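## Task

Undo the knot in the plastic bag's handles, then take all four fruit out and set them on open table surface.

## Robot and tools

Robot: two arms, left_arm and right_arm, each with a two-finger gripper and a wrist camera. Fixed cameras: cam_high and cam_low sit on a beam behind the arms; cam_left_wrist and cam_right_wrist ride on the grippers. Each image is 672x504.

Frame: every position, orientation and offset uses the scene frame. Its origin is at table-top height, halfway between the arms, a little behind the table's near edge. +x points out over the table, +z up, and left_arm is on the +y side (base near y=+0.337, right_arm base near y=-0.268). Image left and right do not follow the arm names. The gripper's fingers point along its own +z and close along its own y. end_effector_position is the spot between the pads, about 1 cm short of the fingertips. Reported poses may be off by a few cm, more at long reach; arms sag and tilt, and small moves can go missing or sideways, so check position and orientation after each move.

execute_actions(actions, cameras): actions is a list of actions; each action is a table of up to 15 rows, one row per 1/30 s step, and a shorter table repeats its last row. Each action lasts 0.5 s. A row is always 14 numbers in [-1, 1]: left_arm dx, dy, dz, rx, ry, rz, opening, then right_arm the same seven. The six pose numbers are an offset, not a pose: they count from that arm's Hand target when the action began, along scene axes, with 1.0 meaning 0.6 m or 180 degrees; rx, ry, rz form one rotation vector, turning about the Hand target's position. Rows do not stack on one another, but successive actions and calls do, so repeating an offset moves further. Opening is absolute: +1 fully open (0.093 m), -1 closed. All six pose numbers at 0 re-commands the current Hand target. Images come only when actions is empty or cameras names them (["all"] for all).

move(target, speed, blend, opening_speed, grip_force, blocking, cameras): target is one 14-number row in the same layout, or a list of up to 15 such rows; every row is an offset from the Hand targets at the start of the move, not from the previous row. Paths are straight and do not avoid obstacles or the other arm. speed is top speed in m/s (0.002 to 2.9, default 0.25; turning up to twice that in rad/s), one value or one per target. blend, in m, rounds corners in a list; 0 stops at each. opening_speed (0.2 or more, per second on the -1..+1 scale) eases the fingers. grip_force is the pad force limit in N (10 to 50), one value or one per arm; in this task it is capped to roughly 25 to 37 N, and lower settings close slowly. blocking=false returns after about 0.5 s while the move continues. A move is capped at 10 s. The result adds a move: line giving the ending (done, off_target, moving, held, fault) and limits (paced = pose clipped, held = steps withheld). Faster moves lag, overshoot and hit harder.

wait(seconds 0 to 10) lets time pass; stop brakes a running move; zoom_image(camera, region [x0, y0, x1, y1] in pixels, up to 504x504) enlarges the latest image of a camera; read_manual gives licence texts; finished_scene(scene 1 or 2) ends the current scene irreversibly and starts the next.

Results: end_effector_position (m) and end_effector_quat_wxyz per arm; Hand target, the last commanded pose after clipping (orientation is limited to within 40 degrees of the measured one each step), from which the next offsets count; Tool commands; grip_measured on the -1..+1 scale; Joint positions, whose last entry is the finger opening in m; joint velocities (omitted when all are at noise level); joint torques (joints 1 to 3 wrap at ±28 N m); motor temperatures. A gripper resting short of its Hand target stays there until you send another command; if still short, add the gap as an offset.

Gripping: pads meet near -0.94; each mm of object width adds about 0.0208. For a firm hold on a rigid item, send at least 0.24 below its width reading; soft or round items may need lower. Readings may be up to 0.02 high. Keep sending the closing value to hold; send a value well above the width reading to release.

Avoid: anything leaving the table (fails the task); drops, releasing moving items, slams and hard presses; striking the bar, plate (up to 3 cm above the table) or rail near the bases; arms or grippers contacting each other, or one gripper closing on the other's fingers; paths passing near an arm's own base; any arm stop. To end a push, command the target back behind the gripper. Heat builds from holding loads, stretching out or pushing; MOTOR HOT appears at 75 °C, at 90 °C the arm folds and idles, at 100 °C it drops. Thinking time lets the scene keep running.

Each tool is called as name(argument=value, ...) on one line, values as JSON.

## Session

execute_actions(actions=[], cameras=["all"])

zoom_image(camera="cam_high", region=[260, 170, 500, 370])

Scene clock: 0.00 s.
left_arm: end_effector_position=(+0.3770, +0.3850, +0.0878) grip_measured=+1.000 end_effector_quat_wxyz=(+0.539, -0.086, +0.835, +0.074) | right_arm: end_effector_position=(+0.3744, -0.3107, +0.0918) grip_measured=+1.000 end_effector_quat_wxyz=(+0.524, +0.124, +0.834, -0.117)
Joint positions: left_arm=[0.045 1.552 0.353 0.785 -0.183 -0.038 0.093] | right_arm=[0.021 1.54 0.375 0.705 0.399 0.101 0.093]
Joint velocities: within noise
Joint torques (N m): no reading
Motor temperatures (°C): left_arm=[22 29 38 25 21 24 22] | right_arm=[24 24 24 23 24 26 24]
Heat: left arm: 38 °C; right arm: 26 °C.
Hand target: left_arm +0.3785, +0.3847, +0.0907; +0.542, -0.086, +0.833, +0.073 | right_arm +0.3770, -0.3098, +0.0968; +0.530, +0.125, +0.831, -0.115
Tool commands: left_gripper/opening=+1.0 right_gripper/opening=+1.0

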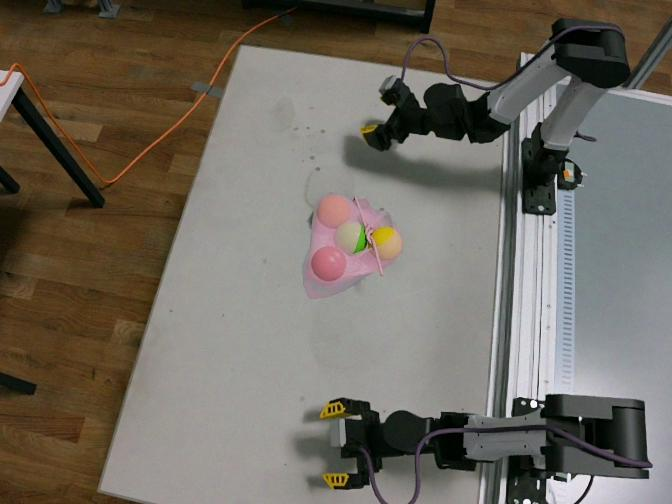

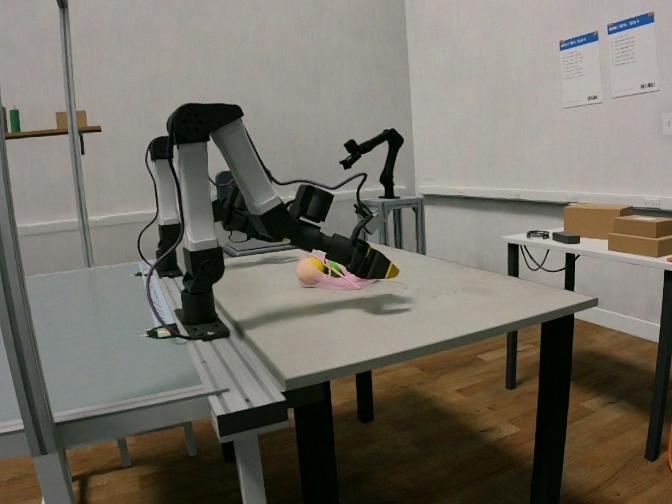

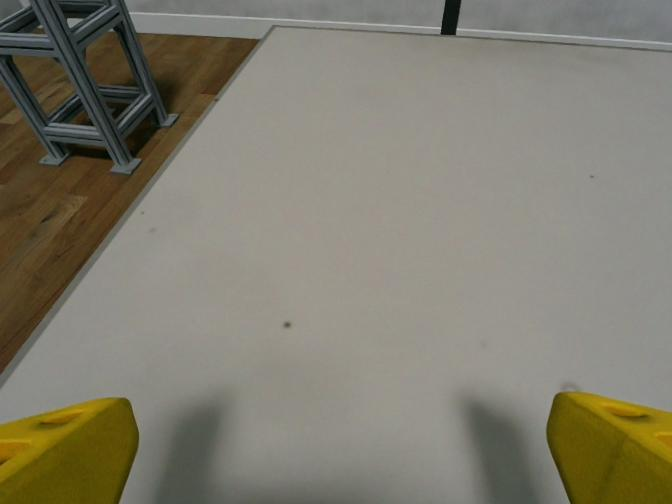

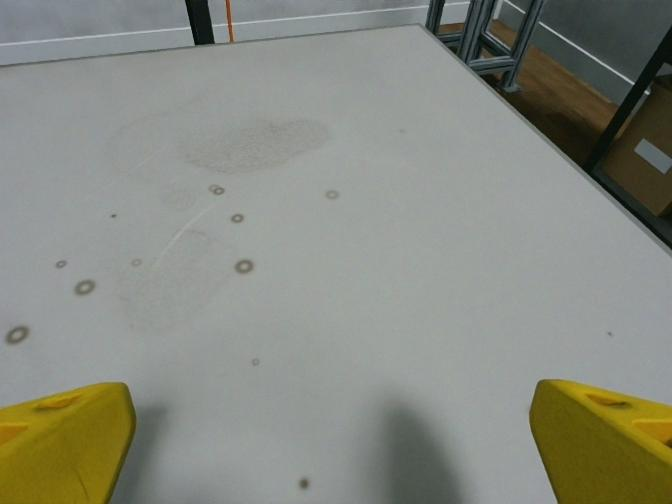

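Scaled by 2.100 from the camera's 672x504 image, which has a finer 960x720 frame.

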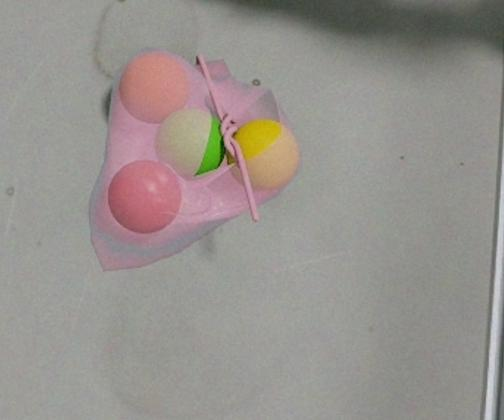

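move(target=[0, 0, 0, 0, 0, 0, 1, -0.028, 0.41, 0.189, 0.0557, 0.2205, 0.096, 0.0], speed=0.2, cameras=["cam_right_wrist"])

Scene clock: 15.23 s.
left_arm: end_effector_position=(+0.3770, +0.3850, +0.0878) grip_measured=+1.000 end_effector_quat_wxyz=(+0.539, -0.086, +0.835, +0.074) | right_arm: end_effector_position=(+0.3610, -0.0695, +0.2098) grip_measured=+0.003 end_effector_quat_wxyz=(+0.226, +0.000, +0.974, -0.003)
Joint positions: left_arm=[0.045 1.552 0.353 0.785 -0.183 -0.038 0.093] | right_arm=[0.587 1.774 1.671 -1.097 0.287 0.572 0.045]
Joint torques (N m): left_arm=[-0.25 -5.03 6.32 2.22 -0.08 0.03] | right_arm=[0.27 -7.04 9.73 0.7 0.12 0.24]
Heat: left arm: 39 °C; right arm: 27 °C.
Hand target: left_arm +0.3785, +0.3847, +0.0907; +0.542, -0.086, +0.833, +0.073 | right_arm +0.3601, -0.0638, +0.2101; +0.216, -0.001, +0.976, +0.000
Off the commanded pose: left_arm 0.003 m, 0 deg | right_arm 0.006 m, 1 deg.
move: done
Images, in order (width x height): cam_right_wrist 672x504.

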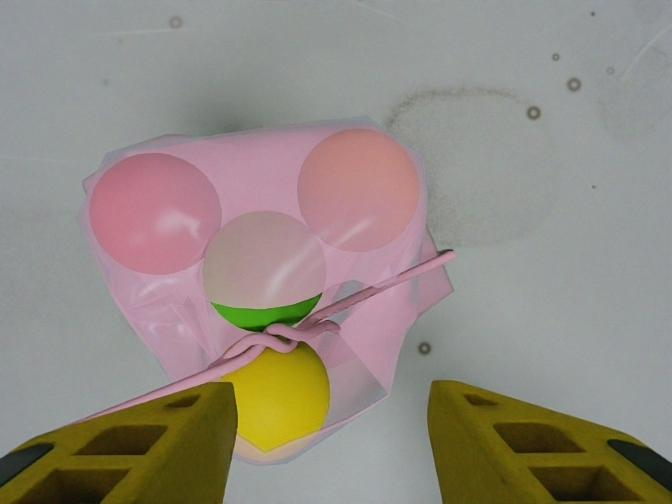

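zoom_image(camera="cam_right_wrist", region=[180, 230, 480, 460])

Scaled by 1.680 from the camera's 672x504 image, which has a finer 960x720 frame.

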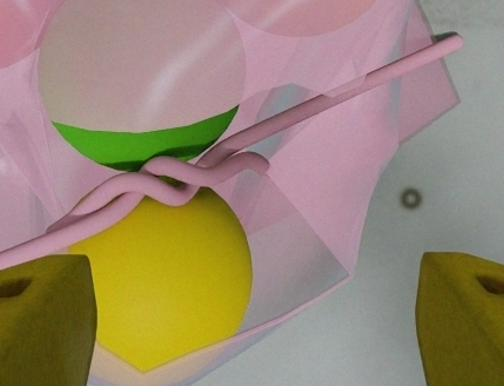

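zoom_image(camera="cam_right_wrist", region=[200, 300, 360, 410])

Scaled by 3.150 from the camera's 672x504 image, which has a finer 960x720 frame.

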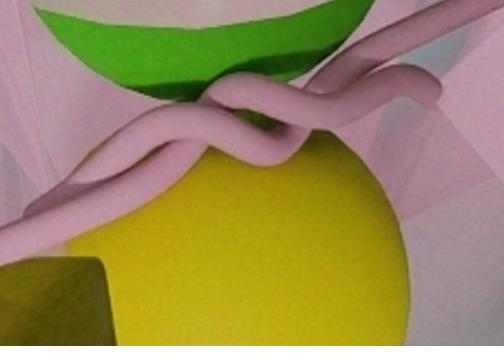

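move(target=[0, 0, 0, 0, 0, 0, 1, -0.015, -0.027, -0.1, 0, 0, 0.5, -0.3], speed=0.25, cameras=["cam_right_wrist"])

zoom_image(camera="cam_right_wrist", region=[200, 200, 500, 430])

Scene clock: 80.07 s.
left_arm: end_effector_position=(+0.3770, +0.3850, +0.0878) grip_measured=+1.000 end_effector_quat_wxyz=(+0.539, -0.086, +0.835, +0.074) | right_arm: end_effector_position=(+0.3486, -0.0815, +0.1494) grip_measured=-0.297 end_effector_quat_wxyz=(-0.155, +0.690, -0.693, -0.144)
Joint positions: left_arm=[0.045 1.552 0.353 0.785 -0.183 -0.038 0.093] | right_arm=[0.3 1.875 1.591 -1.12 -0.373 -1.193 0.031]
Joint torques (N m): left_arm=[-0.29 -4.96 6.39 2.24 -0.06 0.02] | right_arm=[-0.8 -7.36 9.11 0.31 -0.47 0.05]
Motor temperatures (°C): left_arm=[22 32 40 35 21 24 22] | right_arm=[24 31 31 25 24 26 24]
Heat: left arm: 40 °C; right arm: 31 °C.
Hand target: left_arm +0.3785, +0.3847, +0.0907; +0.542, -0.086, +0.833, +0.073 | right_arm +0.3511, -0.0800, +0.1501; -0.153, +0.691, -0.690, -0.153
Off the commanded pose: left_arm 0.003 m, 0 deg | right_arm 0.003 m, 1 deg.
move: done
Images, in order (width x height): cam_right_wrist 672x504.

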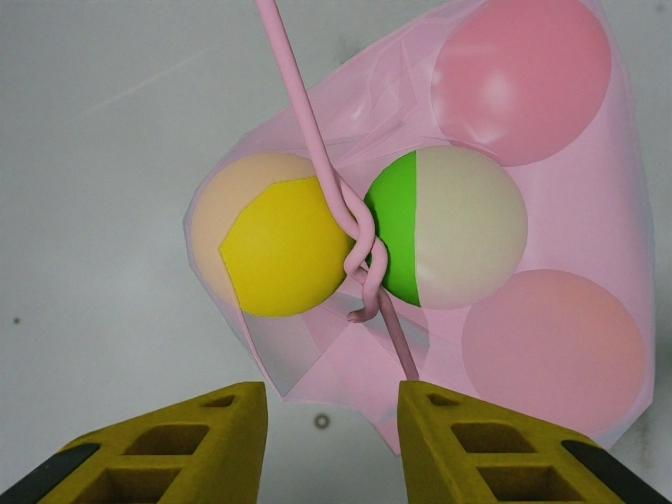

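Scaled by 1.680 from the camera's 672x504 image, which has a finer 960x720 frame.

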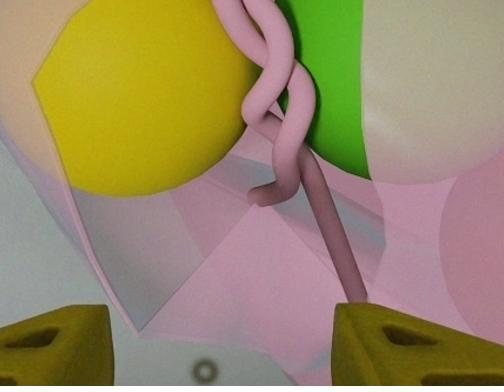

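zoom_image(camera="cam_right_wrist", region=[290, 150, 450, 390])

Scaled by 2.100 from the camera's 672x504 image, which has a finer 960x720 frame.

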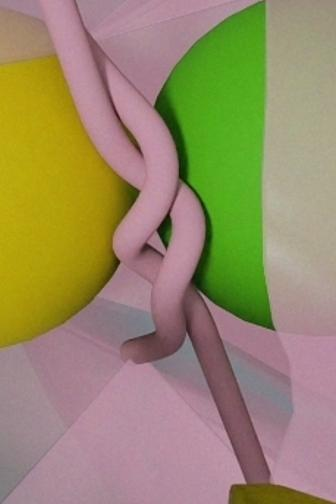

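move(target=[0, 0, 0, 0, 0, 0, 1, 0.0165, 0.0067, -0.09, 0, 0, 0, -0.58], speed=0.1, cameras=["cam_right_wrist"])

zoom_image(camera="cam_right_wrist", region=[250, 230, 470, 430])

Scene clock: 104.80 s.
left_arm: end_effector_position=(+0.3770, +0.3850, +0.0878) grip_measured=+1.000 end_effector_quat_wxyz=(+0.539, -0.086, +0.835, +0.074) | right_arm: end_effector_position=(+0.3592, -0.0764, +0.1039) grip_measured=-0.578 end_effector_quat_wxyz=(-0.152, +0.690, -0.692, -0.147)
Joint positions: left_arm=[0.045 1.552 0.353 0.785 -0.183 -0.038 0.093] | right_arm=[0.3 1.95 1.512 -0.975 -0.375 -1.197 0.017]
Joint torques (N m): left_arm=[-0.27 -4.93 6.42 2.23 -0.04 0.02] | right_arm=[-0.96 -8.31 5.53 0.74 -0.46 0.03]
Heat: left arm: 40 °C; right arm: 32 °C.
Hand target: left_arm +0.3785, +0.3847, +0.0907; +0.542, -0.086, +0.833, +0.073 | right_arm +0.3610, -0.0760, +0.0961; -0.153, +0.691, -0.690, -0.153
Off the commanded pose: left_arm 0.003 m, 0 deg | right_arm 0.008 m, 1 deg.
move: done
Images, in order (width x height): cam_right_wrist 672x504.

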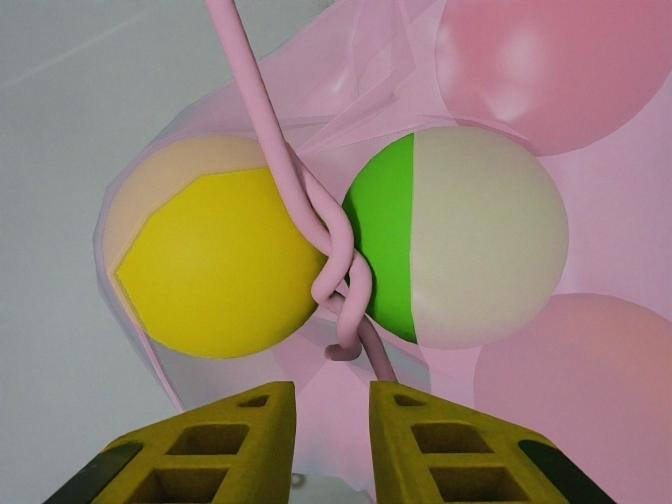

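Scaled by 2.291 from the camera's 672x504 image, which has a finer 960x720 frame.

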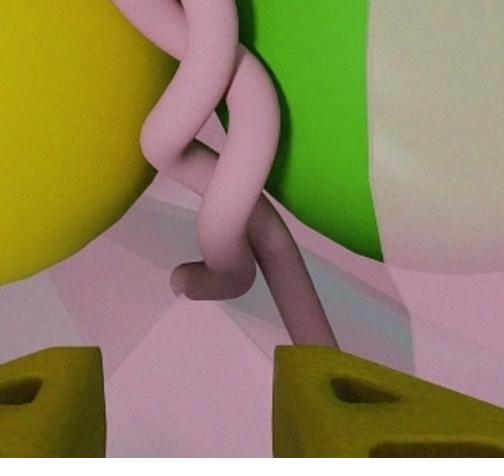

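move(target=[[0, 0, 0, 0, 0, 0, 1, 0.0067, -0.0133, 0.0, 0, 0, 0, -0.9], [0, 0, 0, 0, 0, 0, 1, 0.0067, -0.0133, -0.0517, 0, 0, 0, -0.9]], speed=0.08, cameras=["cam_right_wrist"])

Scene clock: 148.30 s.
left_arm: end_effector_position=(+0.3770, +0.3850, +0.0878) grip_measured=+1.000 end_effector_quat_wxyz=(+0.539, -0.086, +0.835, +0.074) | right_arm: end_effector_position=(+0.3646, -0.0843, +0.0739) grip_measured=-0.898 end_effector_quat_wxyz=(-0.153, +0.690, -0.692, -0.146)
Joint positions: left_arm=[0.045 1.552 0.353 0.785 -0.183 -0.038 0.093] | right_arm=[0.274 1.988 1.443 -0.876 -0.378 -1.224 0.002]
Joint torques (N m): left_arm=[-0.28 -4.88 6.34 2.22 -0.04 0.03] | right_arm=[-0.92 -8.39 5.39 0.66 -0.48 0.03]
Heat: left arm: 40 °C; right arm: 33 °C.
Hand target: left_arm +0.3785, +0.3847, +0.0907; +0.542, -0.086, +0.833, +0.073 | right_arm +0.3651, -0.0840, +0.0652; -0.153, +0.691, -0.690, -0.153
Off the commanded pose: left_arm 0.003 m, 0 deg | right_arm 0.009 m, 1 deg.
move: done
Images, in order (width x height): cam_right_wrist 672x504.

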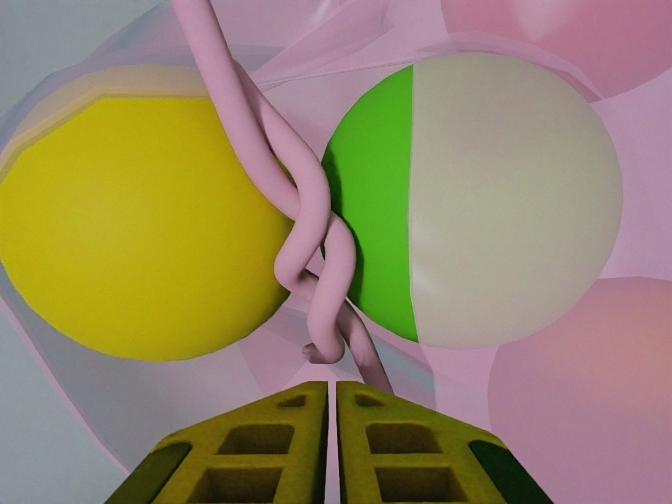

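move(target=[[0, 0, 0, 0, 0, 0, 1, 0, 0, -0.012, 0, 0, 0, -0.9], [0, 0, 0, 0, 0, 0, 1, 0.055, 0.0, -0.012, 0, 0, 0, -0.9]], speed=0.06, cameras=["cam_right_wrist"])

Scene clock: 155.03 s.
left_arm: end_effector_position=(+0.3770, +0.3850, +0.0878) grip_measured=+1.000 end_effector_quat_wxyz=(+0.539, -0.086, +0.835, +0.074) | right_arm: end_effector_position=(+0.3955, -0.0858, +0.0596) grip_measured=-0.898 end_effector_quat_wxyz=(-0.155, +0.690, -0.693, -0.144)
Joint positions: left_arm=[0.045 1.552 0.353 0.785 -0.183 -0.038 0.093] | right_arm=[0.247 2.108 1.566 -0.882 -0.38 -1.25 0.002]
Joint torques (N m): left_arm=[-0.24 -4.96 6.34 2.21 -0.07 0.03] | right_arm=[-0.66 -8.91 8.84 0.34 -0.49 0]
Heat: left arm: 40 °C; right arm: 34 °C.
Hand target: left_arm +0.3785, +0.3847, +0.0907; +0.542, -0.086, +0.833, +0.073 | right_arm +0.3982, -0.0840, +0.0580; -0.153, +0.691, -0.690, -0.153
Off the commanded pose: left_arm 0.003 m, 0 deg | right_arm 0.003 m, 1 deg.
move: done
Images, in order (width x height): cam_right_wrist 672x504.

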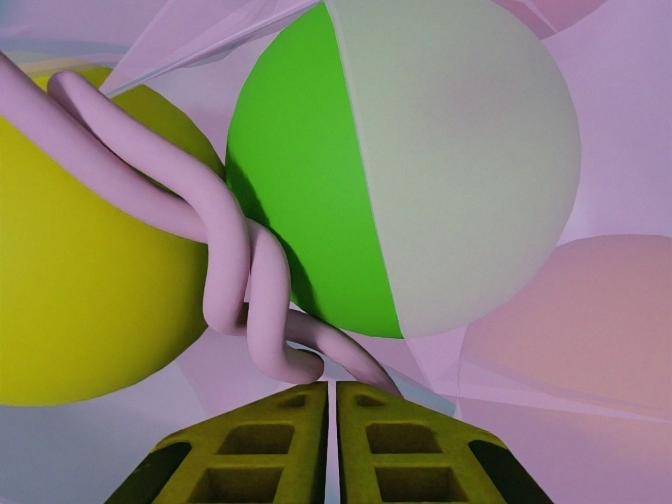

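move(target=[[0, 0, 0, 0, 0, 0, 1, 0, 0, 0.09, 0, 0, 0, -0.9]], speed=0.08, cameras=["cam_right_wrist"])

zoom_image(camera="cam_right_wrist", region=[180, 200, 480, 430])

Scene clock: 159.73 s.
left_arm: end_effector_position=(+0.3770, +0.3850, +0.0878) grip_measured=+1.000 end_effector_quat_wxyz=(+0.539, -0.086, +0.835, +0.074) | right_arm: end_effector_position=(+0.3951, -0.0866, +0.0959) grip_measured=-0.898 end_effector_quat_wxyz=(-0.137, +0.688, -0.696, -0.154)
Joint positions: left_arm=[0.045 1.552 0.353 0.785 -0.183 -0.038 0.093] | right_arm=[0.247 2.108 1.719 -1.076 -0.381 -1.25 0.002]
Joint torques (N m): left_arm=[-0.23 -4.94 6.27 2.23 -0.04 0.04] | right_arm=[-0.34 -12.52 8.76 0.28 -0.51 0.01]
Heat: left arm: 40 °C; right arm: 34 °C.
Hand target: left_arm +0.3785, +0.3847, +0.0907; +0.542, -0.086, +0.833, +0.073 | right_arm +0.3981, -0.0840, +0.1120; -0.153, +0.691, -0.690, -0.153
Off the commanded pose: left_arm 0.003 m, 0 deg | right_arm 0.017 m, 2 deg.
move: off_target (right_arm)
Images, in order (width x height): cam_right_wrist 672x504.

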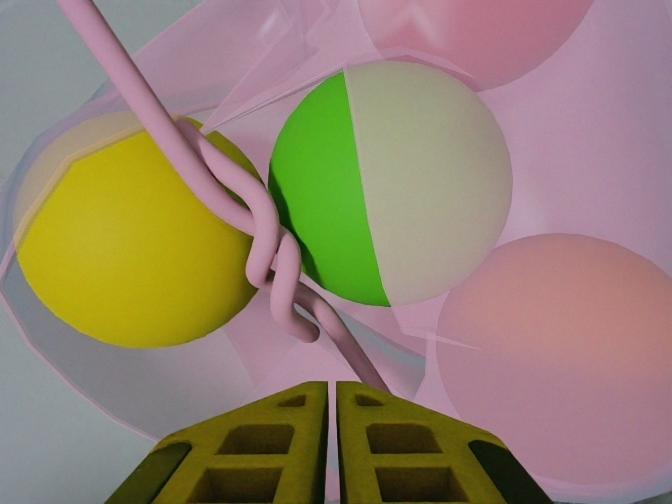

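Scaled by 1.680 from the camera's 672x504 image, which has a finer 960x720 frame.

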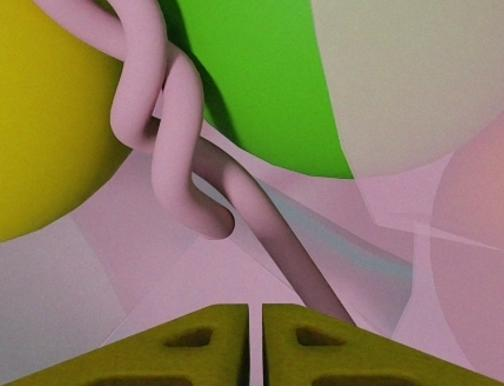

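zoom_image(camera="cam_right_wrist", region=[110, 60, 350, 360])

Scaled by 1.680 from the camera's 672x504 image, which has a finer 960x720 frame.

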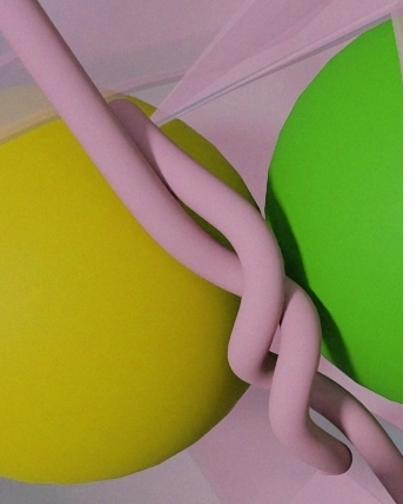

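move(target=[[0, 0, 0, 0, 0, 0, 1, 0, 0, 0.03, 0, 0, 0, -0.9], [0, 0, 0, 0, 0, 0, 1, -0.0152, 0.0233, 0.04, -0.01994, 0.04478, -0.7322, -0.6]], speed=[0.1, 0.25], blend=[0.01, 0], cameras=["cam_right_wrist"])

zoom_image(camera="cam_right_wrist", region=[200, 220, 480, 440])

Scene clock: 193.97 s.
left_arm: end_effector_position=(+0.3770, +0.3850, +0.0878) grip_measured=+1.000 end_effector_quat_wxyz=(+0.539, -0.086, +0.835, +0.074) | right_arm: end_effector_position=(+0.3879, -0.0741, +0.1378) grip_measured=-0.602 end_effector_quat_wxyz=(+0.145, +0.354, +0.922, -0.049)
Joint positions: left_arm=[0.045 1.552 0.353 0.785 -0.183 -0.038 0.093] | right_arm=[0.548 2.117 1.915 -1.283 0.316 1.31 0.016]
Joint torques (N m): left_arm=[-0.27 -4.94 6.24 2.23 -0.04 0.03] | right_arm=[0.57 -9.07 8.75 0.2 0.42 0.19]
Motor temperatures (°C): left_arm=[22 31 40 41 21 24 22] | right_arm=[24 39 33 25 25 26 24]
Heat: left arm: 41 °C; right arm: 39 °C.
Hand target: left_arm +0.3785, +0.3847, +0.0907; +0.542, -0.086, +0.833, +0.073 | right_arm +0.3890, -0.0701, +0.1360; +0.146, +0.353, +0.922, -0.056
Off the commanded pose: left_arm 0.003 m, 0 deg | right_arm 0.005 m, 1 deg.
move: done; blend cut to 0.0091 m at target 1
Images, in order (width x height): cam_right_wrist 672x504.

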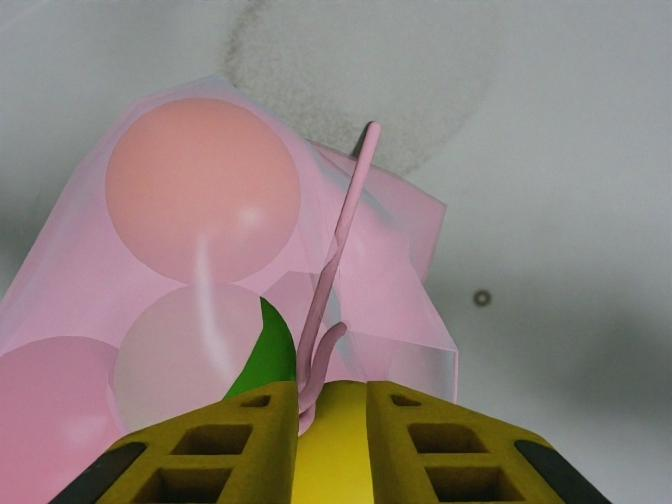

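Scaled by 1.800 from the camera's 672x504 image, which has a finer 960x720 frame.

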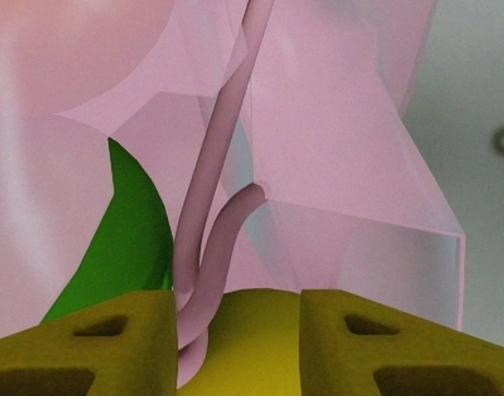

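move(target=[0, 0, 0, 0, 0, 0, 1, 0.0, 0.0, -0.045, 0, 0, -0.1, -0.6], speed=0.12, cameras=["cam_right_wrist"])

zoom_image(camera="cam_right_wrist", region=[220, 220, 460, 420])

Scene clock: 218.60 s.
left_arm: end_effector_position=(+0.3770, +0.3850, +0.0878) grip_measured=+1.000 end_effector_quat_wxyz=(+0.539, -0.086, +0.835, +0.074) | right_arm: end_effector_position=(+0.3881, -0.0749, +0.1115) grip_measured=-0.602 end_effector_quat_wxyz=(+0.133, +0.495, +0.856, -0.072)
Joint positions: left_arm=[0.045 1.552 0.353 0.785 -0.183 -0.038 0.093] | right_arm=[0.548 2.227 1.986 -1.349 0.324 1.644 0.016]
Joint torques (N m): left_arm=[-0.31 -4.94 6.39 2.22 -0.05 0.02] | right_arm=[0.77 -9.55 8.58 0.02 0.45 0.24]
Heat: left arm: 42 °C; right arm: 40 °C.
Hand target: left_arm +0.3785, +0.3847, +0.0907; +0.542, -0.086, +0.833, +0.073 | right_arm +0.3890, -0.0700, +0.1090; +0.136, +0.494, +0.856, -0.078
Off the commanded pose: left_arm 0.003 m, 0 deg | right_arm 0.006 m, 1 deg.
move: done
Images, in order (width x height): cam_right_wrist 672x504.

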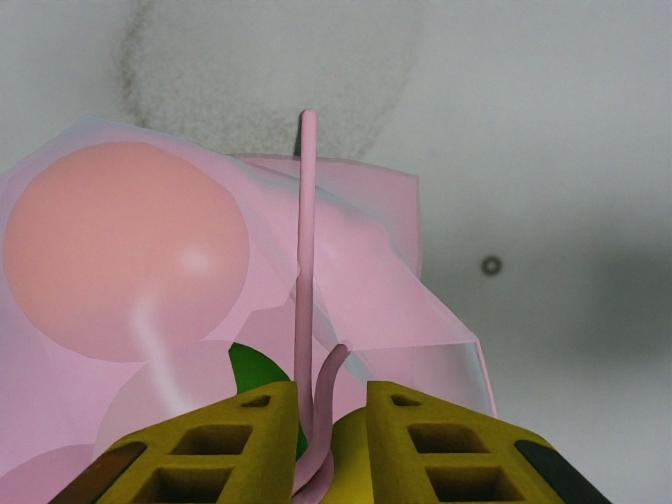

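Scaled by 2.100 from the camera's 672x504 image, which has a finer 960x720 frame.

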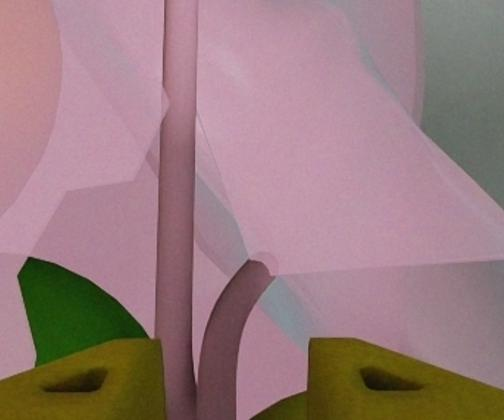

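move(target=[0, 0, 0, 0, 0, 0, 1, 0.001, -0.0035, -0.088, 0, 0, 0, -0.68], speed=0.08, cameras=["cam_right_wrist"])

zoom_image(camera="cam_right_wrist", region=[220, 260, 460, 460])

Scene clock: 231.07 s.
left_arm: end_effector_position=(+0.3770, +0.3850, +0.0878) grip_measured=+1.000 end_effector_quat_wxyz=(+0.539, -0.086, +0.835, +0.074) | right_arm: end_effector_position=(+0.3891, -0.0736, +0.0674) grip_measured=-0.678 end_effector_quat_wxyz=(+0.134, +0.495, +0.855, -0.073)
Joint positions: left_arm=[0.045 1.552 0.353 0.785 -0.183 -0.038 0.093] | right_arm=[0.548 2.249 1.846 -1.187 0.327 1.644 0.013]
Joint torques (N m): left_arm=[-0.24 -4.93 6.3 2.23 -0.03 0.02] | right_arm=[-0.02 -9.95 5.15 0.38 0.43 0.16]
Heat: left arm: 42 °C; right arm: 39 °C.
Hand target: left_arm +0.3785, +0.3847, +0.0907; +0.542, -0.086, +0.833, +0.073 | right_arm +0.3896, -0.0721, +0.0561; +0.136, +0.493, +0.856, -0.078
Off the commanded pose: left_arm 0.003 m, 0 deg | right_arm 0.011 m, 1 deg.
move: off_target (right_arm)
Images, in order (width x height): cam_right_wrist 672x504.

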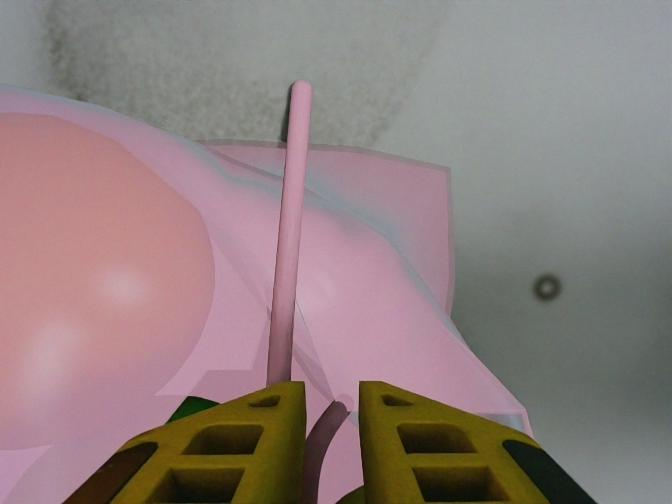

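Scaled by 2.100 from the camera's 672x504 image, which has a finer 960x720 frame.

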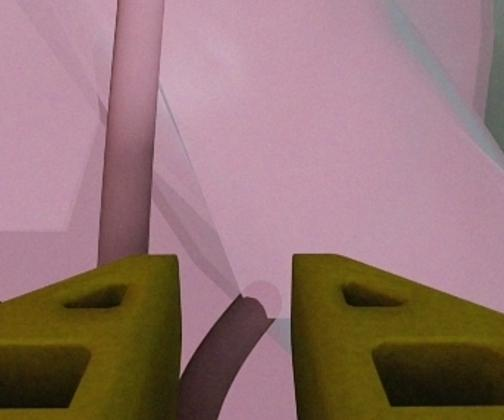

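move(target=[0, 0, 0, 0, 0, 0, 1, 0.0, 0.0, -0.017, 0, 0, 0, -0.68], speed=0.06, cameras=["cam_right_wrist"])

zoom_image(camera="cam_right_wrist", region=[220, 260, 460, 460])

Scene clock: 241.20 s.
left_arm: end_effector_position=(+0.3770, +0.3850, +0.0878) grip_measured=+1.000 end_effector_quat_wxyz=(+0.539, -0.086, +0.835, +0.074) | right_arm: end_effector_position=(+0.3907, -0.0733, +0.0618) grip_measured=-0.678 end_effector_quat_wxyz=(+0.138, +0.496, +0.854, -0.069)
Joint positions: left_arm=[0.045 1.552 0.353 0.785 -0.183 -0.038 0.093] | right_arm=[0.548 2.249 1.823 -1.152 0.332 1.644 0.013]
Joint torques (N m): left_arm=[-0.31 -4.98 6.34 2.24 -0.05 0.03] | right_arm=[0.09 -9.22 4.94 0.35 0.36 0.15]
Heat: left arm: 43 °C; right arm: 38 °C.
Hand target: left_arm +0.3785, +0.3847, +0.0907; +0.542, -0.086, +0.833, +0.073 | right_arm +0.3897, -0.0722, +0.0459; +0.136, +0.493, +0.856, -0.078
Off the commanded pose: left_arm 0.003 m, 0 deg | right_arm 0.016 m, 1 deg.
move: off_target (right_arm)
Images, in order (width x height): cam_right_wrist 672x504.

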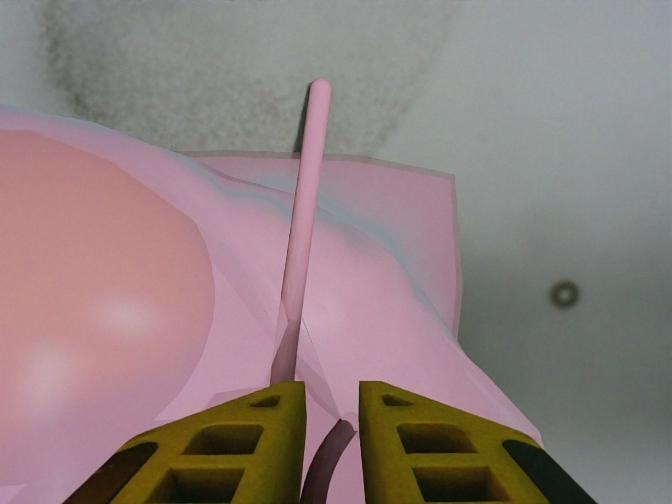

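Scaled by 2.100 from the camera's 672x504 image, which has a finer 960x720 frame.

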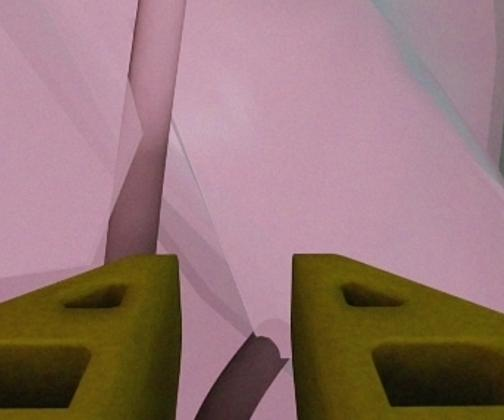

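move(target=[0, 0, 0, 0, 0, 0, 1, 0.0, 0.0, 0.005, 0, 0, 0, -1], speed=0.06, opening_speed=0.4, cameras=["cam_right_wrist"])

zoom_image(camera="cam_right_wrist", region=[220, 260, 460, 460])

Scene clock: 245.57 s.
left_arm: end_effector_position=(+0.3770, +0.3850, +0.0878) grip_measured=+1.000 end_effector_quat_wxyz=(+0.539, -0.086, +0.835, +0.074) | right_arm: end_effector_position=(+0.3908, -0.0733, +0.0618) grip_measured=-0.983 end_effector_quat_wxyz=(+0.138, +0.496, +0.854, -0.069)
Joint positions: left_arm=[0.045 1.552 0.353 0.785 -0.183 -0.038 0.093] | right_arm=[0.548 2.249 1.823 -1.151 0.332 1.644 0]
Joint torques (N m): left_arm=[-0.27 -4.93 6.26 2.21 -0.05 0.02] | right_arm=[0.01 -9.57 5.74 0.26 0.37 0.13]
Heat: left arm: 43 °C; right arm: 38 °C.
Hand target: left_arm +0.3785, +0.3847, +0.0907; +0.542, -0.086, +0.833, +0.073 | right_arm +0.3897, -0.0722, +0.0489; +0.136, +0.493, +0.856, -0.078
Off the commanded pose: left_arm 0.003 m, 0 deg | right_arm 0.013 m, 1 deg.
move: off_target (right_arm)
Images, in order (width x height): cam_right_wrist 672x504.

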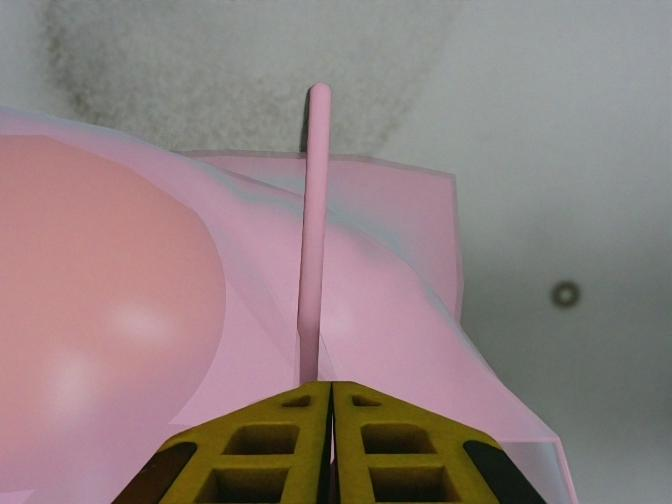

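Scaled by 2.100 from the camera's 672x504 image, which has a finer 960x720 frame.

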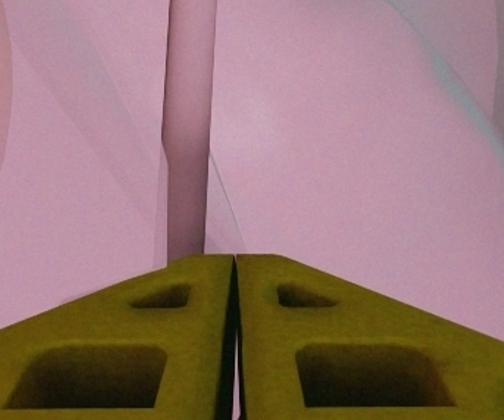

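move(target=[-0.031, -0.3745, 0.099, -0.0428, -0.0369, -0.5707, 0.0, 0, 0, 0.12, 0, 0, 0, -0.9], speed=0.2, cameras=["cam_left_wrist", "cam_right_wrist"])

Scene clock: 281.93 s.
left_arm: end_effector_position=(+0.3603, +0.1635, +0.1463) grip_measured=+0.002 end_effector_quat_wxyz=(+0.433, +0.562, +0.568, -0.417) | right_arm: end_effector_position=(+0.3881, -0.0765, +0.1146) grip_measured=-0.903 end_effector_quat_wxyz=(+0.131, +0.493, +0.856, -0.084)
Joint positions: left_arm=[-0.037 1.93 1.241 -0.661 1.272 1.368 0.045] | right_arm=[0.548 2.249 2.032 -1.396 0.332 1.644 0.002]
Joint torques (N m): left_arm=[-0.72 -6.91 8.66 0.31 1.1 0.23] | right_arm=[0.35 -11.77 8.57 0.01 0.36 0.2]
Heat: left arm: 43 °C; right arm: 38 °C.
Hand target: left_arm +0.3600, +0.1600, +0.1501; +0.431, +0.561, +0.561, -0.430 | right_arm +0.3897, -0.0722, +0.1209; +0.136, +0.493, +0.856, -0.078
Off the commanded pose: left_arm 0.005 m, 2 deg | right_arm 0.008 m, 1 deg.
move: done
Images, in order (width x height): cam_left_wrist 672x504, cam_right_wrist 672x504.

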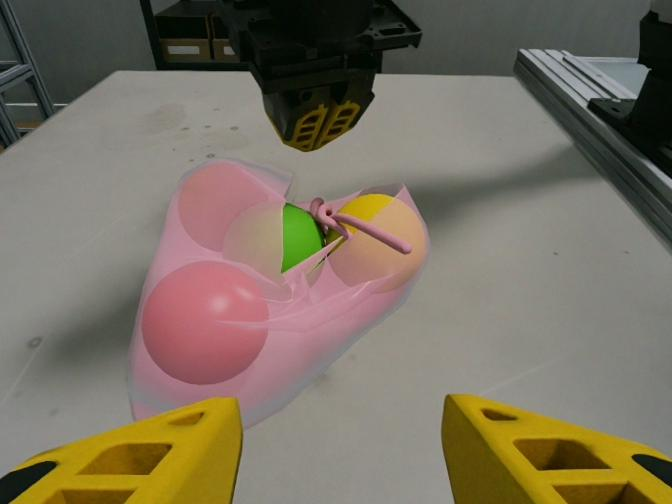

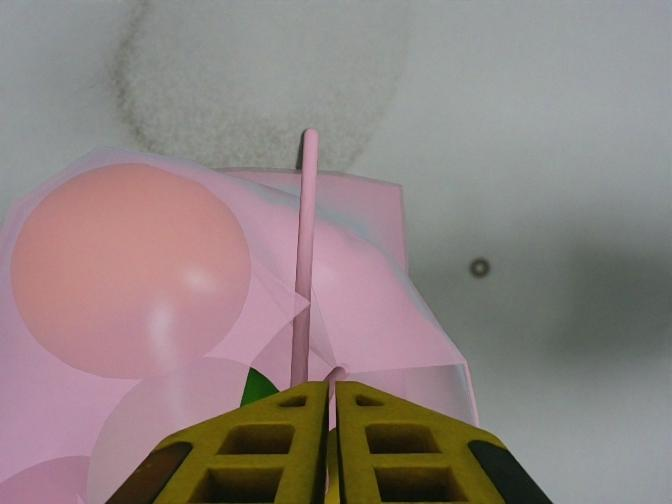

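zoom_image(camera="cam_left_wrist", region=[240, 150, 440, 320])

zoom_image(camera="cam_left_wrist", region=[280, 180, 360, 260])

Scaled by 2.520 from the camera's 672x504 image, which has a finer 960x720 frame.

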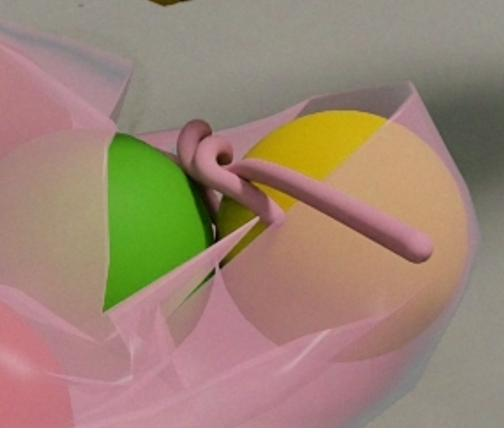

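Scaled by 6.300 from the camera's 672x504 image, which has a finer 960x720 frame.

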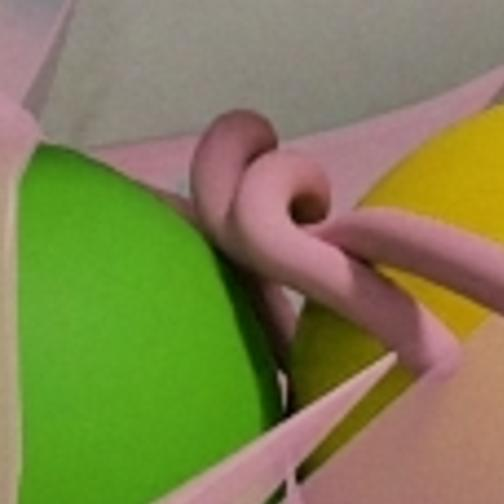

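move(target=[0, 0, 0, 0, 0, 0, 0.0, -0.0745, -0.075, -0.015, -0.0267, -0.2030, 0.5664, -0.5], speed=0.25, cameras=["cam_left_wrist", "cam_right_wrist"])

Scene clock: 309.33 s.
left_arm: end_effector_position=(+0.3595, +0.1636, +0.1461) grip_measured=+0.002 end_effector_quat_wxyz=(+0.432, +0.562, +0.568, -0.418) | right_arm: end_effector_position=(+0.3416, -0.1177, +0.1023) grip_measured=-0.502 end_effector_quat_wxyz=(+0.368, -0.343, +0.849, +0.161)
Joint positions: left_arm=[-0.037 1.93 1.241 -0.668 1.272 1.373 0.045] | right_arm=[0.211 1.463 0.699 -0.06 -0.373 -0.374 0.021]
Joint torques (N m): left_arm=[-0.76 -6.8 8.9 0.34 1.08 0.16] | right_arm=[-0.91 -7.36 5.85 1.79 -0.36 0.05]
Heat: left arm: 42 °C; right arm: 41 °C.
Hand target: left_arm +0.3599, +0.1600, +0.1501; +0.431, +0.561, +0.561, -0.430 | right_arm +0.3448, -0.1171, +0.1118; +0.391, -0.348, +0.837, +0.162
Off the commanded pose: left_arm 0.005 m, 2 deg | right_arm 0.010 m, 3 deg.
move: off_target (right_arm)
Images, in order (width x height): cam_left_wrist 672x504, cam_right_wrist 672x504.

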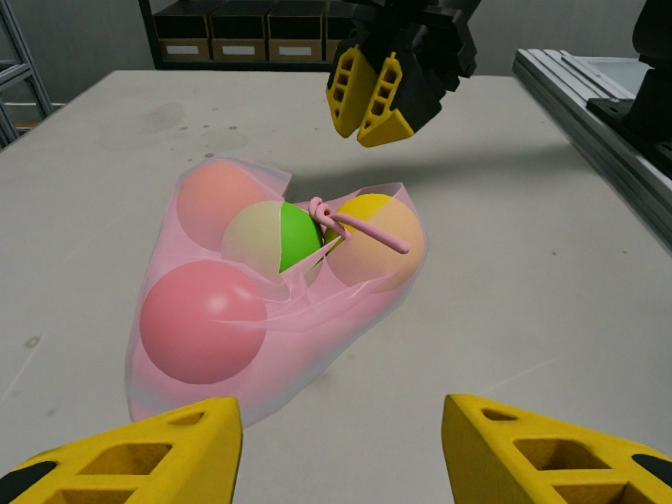

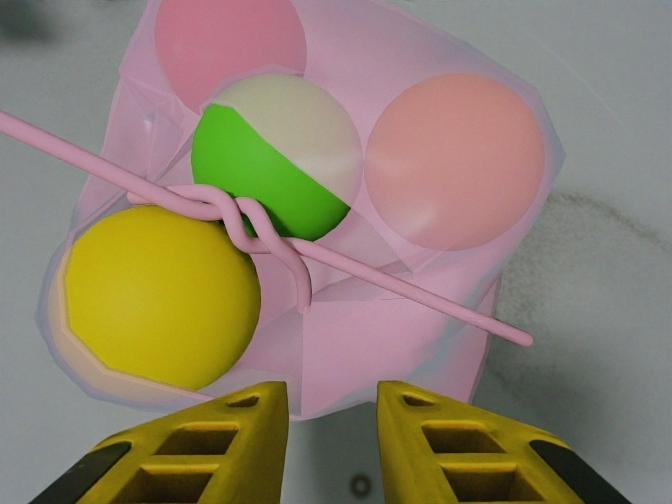

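zoom_image(camera="cam_right_wrist", region=[220, 180, 360, 340])

zoom_image(camera="cam_right_wrist", region=[340, 220, 560, 400])

Scaled by 3.150 from the camera's 672x504 image, which has a finer 960x720 frame.

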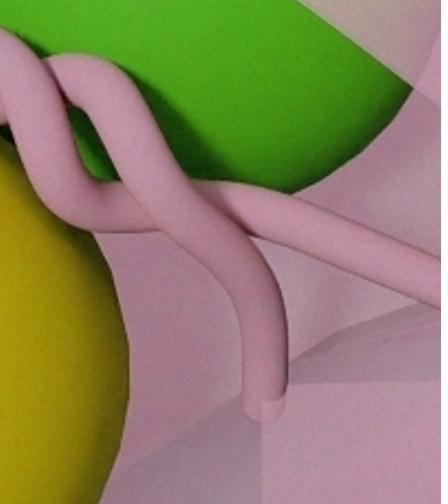

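Scaled by 2.291 from the camera's 672x504 image, which has a finer 960x720 frame.

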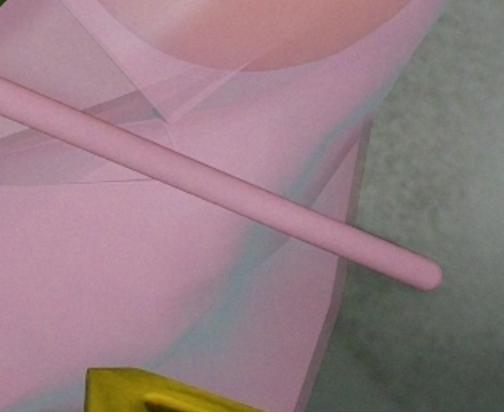

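move(target=[0, 0, 0, 0, 0, 0, 0.0, -0.008, 0.0247, -0.085, 0, 0, 0, -0.5], speed=0.1, cameras=["cam_right_wrist"])

Scene clock: 347.97 s.
left_arm: end_effector_position=(+0.3595, +0.1636, +0.1461) grip_measured=+0.002 end_effector_quat_wxyz=(+0.432, +0.562, +0.568, -0.418) | right_arm: end_effector_position=(+0.3394, -0.1044, +0.0647) grip_measured=-0.502 end_effector_quat_wxyz=(+0.387, -0.350, +0.838, +0.164)
Joint positions: left_arm=[-0.037 1.93 1.241 -0.668 1.272 1.373 0.045] | right_arm=[0.25 1.578 0.58 0.224 -0.361 -0.353 0.021]
Joint torques (N m): left_arm=[-0.77 -6.79 8.81 0.35 1.11 0.16] | right_arm=[0.57 -4.97 5.07 1.86 -0.07 0.24]
Motor temperatures (°C): left_arm=[22 32 43 35 23 24 22] | right_arm=[24 37 32 31 25 26 24]
Heat: left arm: 43 °C; right arm: 37 °C.
Hand target: left_arm +0.3599, +0.1600, +0.1501; +0.431, +0.561, +0.561, -0.430 | right_arm +0.3401, -0.1023, +0.0609; +0.391, -0.348, +0.837, +0.162
Off the commanded pose: left_arm 0.005 m, 2 deg | right_arm 0.004 m, 1 deg.
move: done
Images, in order (width x height): cam_right_wrist 672x504.

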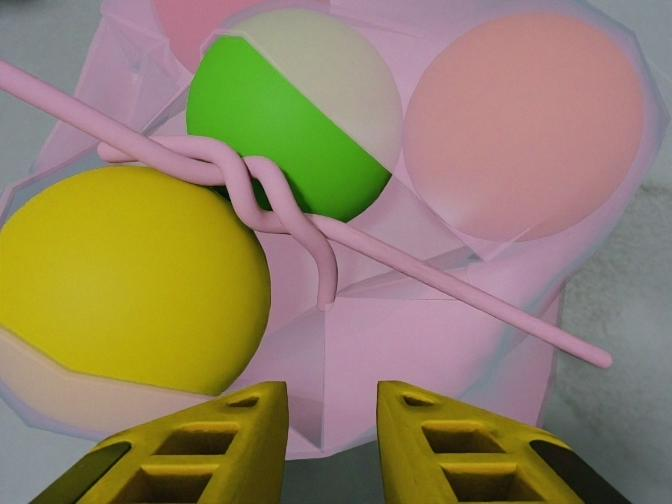

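move(target=[0, 0, 0, 0, 0, 0, 0.0, 0.0205, 0.026, -0.031, 0, 0, 0, -0.62], speed=0.06, cameras=["cam_right_wrist"])

Scene clock: 360.07 s.
left_arm: end_effector_position=(+0.3595, +0.1636, +0.1461) grip_measured=+0.002 end_effector_quat_wxyz=(+0.432, +0.562, +0.568, -0.418) | right_arm: end_effector_position=(+0.3414, -0.0926, +0.0366) grip_measured=-0.617 end_effector_quat_wxyz=(+0.373, -0.349, +0.844, +0.165)
Joint positions: left_arm=[-0.037 1.93 1.241 -0.668 1.272 1.373 0.045] | right_arm=[0.289 1.703 0.58 0.329 -0.332 -0.324 0.016]
Joint torques (N m): left_arm=[-0.69 -6.84 8.87 0.35 1.11 0.18] | right_arm=[0.54 -5.26 7.45 1.78 -0.08 0.23]
Heat: left arm: 43 °C; right arm: 36 °C.
Hand target: left_arm +0.3599, +0.1600, +0.1501; +0.431, +0.561, +0.561, -0.430 | right_arm +0.3524, -0.0867, +0.0424; +0.391, -0.348, +0.837, +0.162
Off the commanded pose: left_arm 0.005 m, 2 deg | right_arm 0.014 m, 2 deg.
move: off_target (right_arm)
Images, in order (width x height): cam_right_wrist 672x504.

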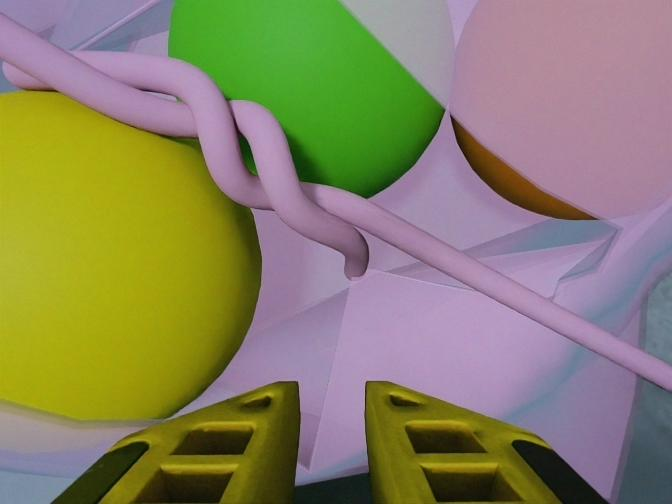

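move(target=[[0, 0, 0, 0, 0, 0, 0.0, 0.0, 0.0, 0.0293, 0, 0, 0, -0.6], [0, 0, 0, 0, 0, 0, 0.0, 0.0327, 0.0262, 0.0293, 0, 0, 0, -0.6]], speed=0.06, cameras=["cam_right_wrist", "cam_left_wrist"])

Scene clock: 374.90 s.
left_arm: end_effector_position=(+0.3595, +0.1636, +0.1461) grip_measured=+0.002 end_effector_quat_wxyz=(+0.432, +0.562, +0.568, -0.418) | right_arm: end_effector_position=(+0.3710, -0.0740, +0.0644) grip_measured=-0.602 end_effector_quat_wxyz=(+0.405, -0.349, +0.829, +0.162)
Joint positions: left_arm=[-0.037 1.93 1.241 -0.668 1.272 1.373 0.045] | right_arm=[0.318 1.722 0.694 0.31 -0.31 -0.304 0.016]
Joint torques (N m): left_arm=[-0.66 -6.82 8.84 0.36 1.12 0.17] | right_arm=[0.5 -5.91 8.5 1.26 -0.06 0.24]
Heat: left arm: 43 °C; right arm: 36 °C.
Hand target: left_arm +0.3599, +0.1600, +0.1501; +0.431, +0.561, +0.561, -0.430 | right_arm +0.3722, -0.0710, +0.0600; +0.391, -0.348, +0.837, +0.162
Off the commanded pose: left_arm 0.005 m, 2 deg | right_arm 0.005 m, 2 deg.
move: done
Images, in order (width x height): cam_left_wrist 672x504, cam_right_wrist 672x504.

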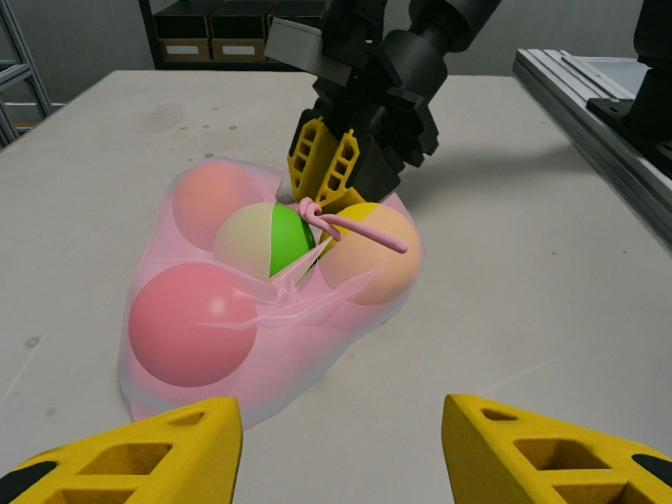

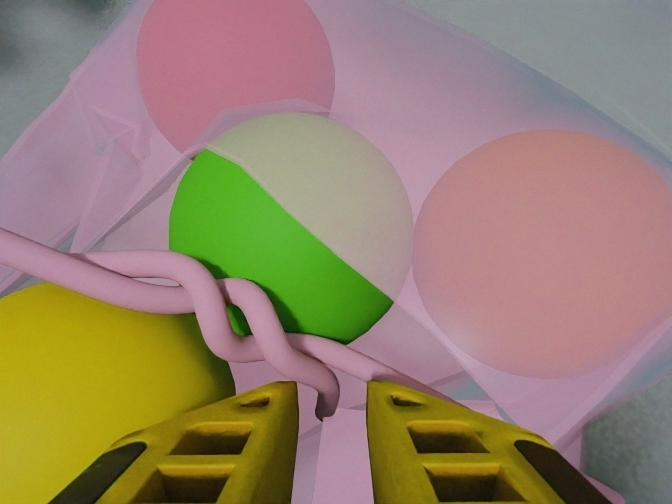

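move(target=[0, 0, 0, 0, 0, 0, 0.0, 0.001, 0.006, -0.036, 0, 0, 0, -0.6], speed=0.05, cameras=["cam_right_wrist"])

Scene clock: 383.80 s.
left_arm: end_effector_position=(+0.3595, +0.1636, +0.1461) grip_measured=+0.002 end_effector_quat_wxyz=(+0.432, +0.562, +0.568, -0.418) | right_arm: end_effector_position=(+0.3673, -0.0724, +0.0375) grip_measured=-0.603 end_effector_quat_wxyz=(+0.380, -0.349, +0.841, +0.163)
Joint positions: left_arm=[-0.037 1.93 1.241 -0.668 1.272 1.373 0.045] | right_arm=[0.326 1.8 0.694 0.336 -0.304 -0.297 0.016]
Joint torques (N m): left_arm=[-0.75 -6.82 8.84 0.35 1.11 0.17] | right_arm=[0.66 -6.26 6.19 1.83 -0.08 0.21]
Heat: left arm: 43 °C; right arm: 35 °C.
Hand target: left_arm +0.3599, +0.1600, +0.1501; +0.431, +0.561, +0.561, -0.430 | right_arm +0.3726, -0.0673, +0.0384; +0.391, -0.348, +0.837, +0.162
Off the commanded pose: left_arm 0.005 m, 2 deg | right_arm 0.007 m, 1 deg.
move: done
Images, in order (width x height): cam_right_wrist 672x504.

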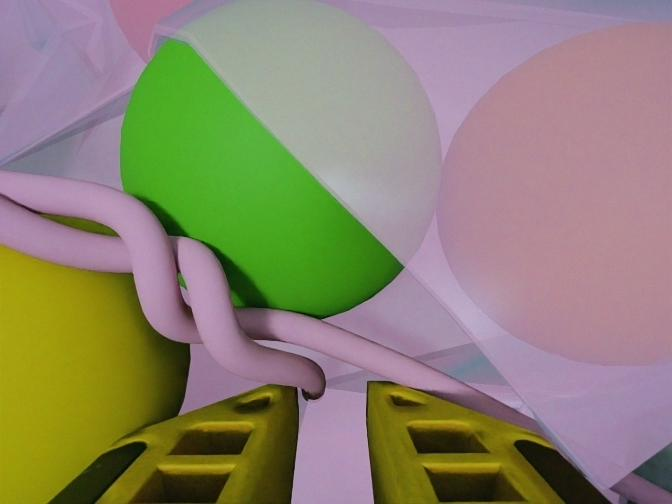

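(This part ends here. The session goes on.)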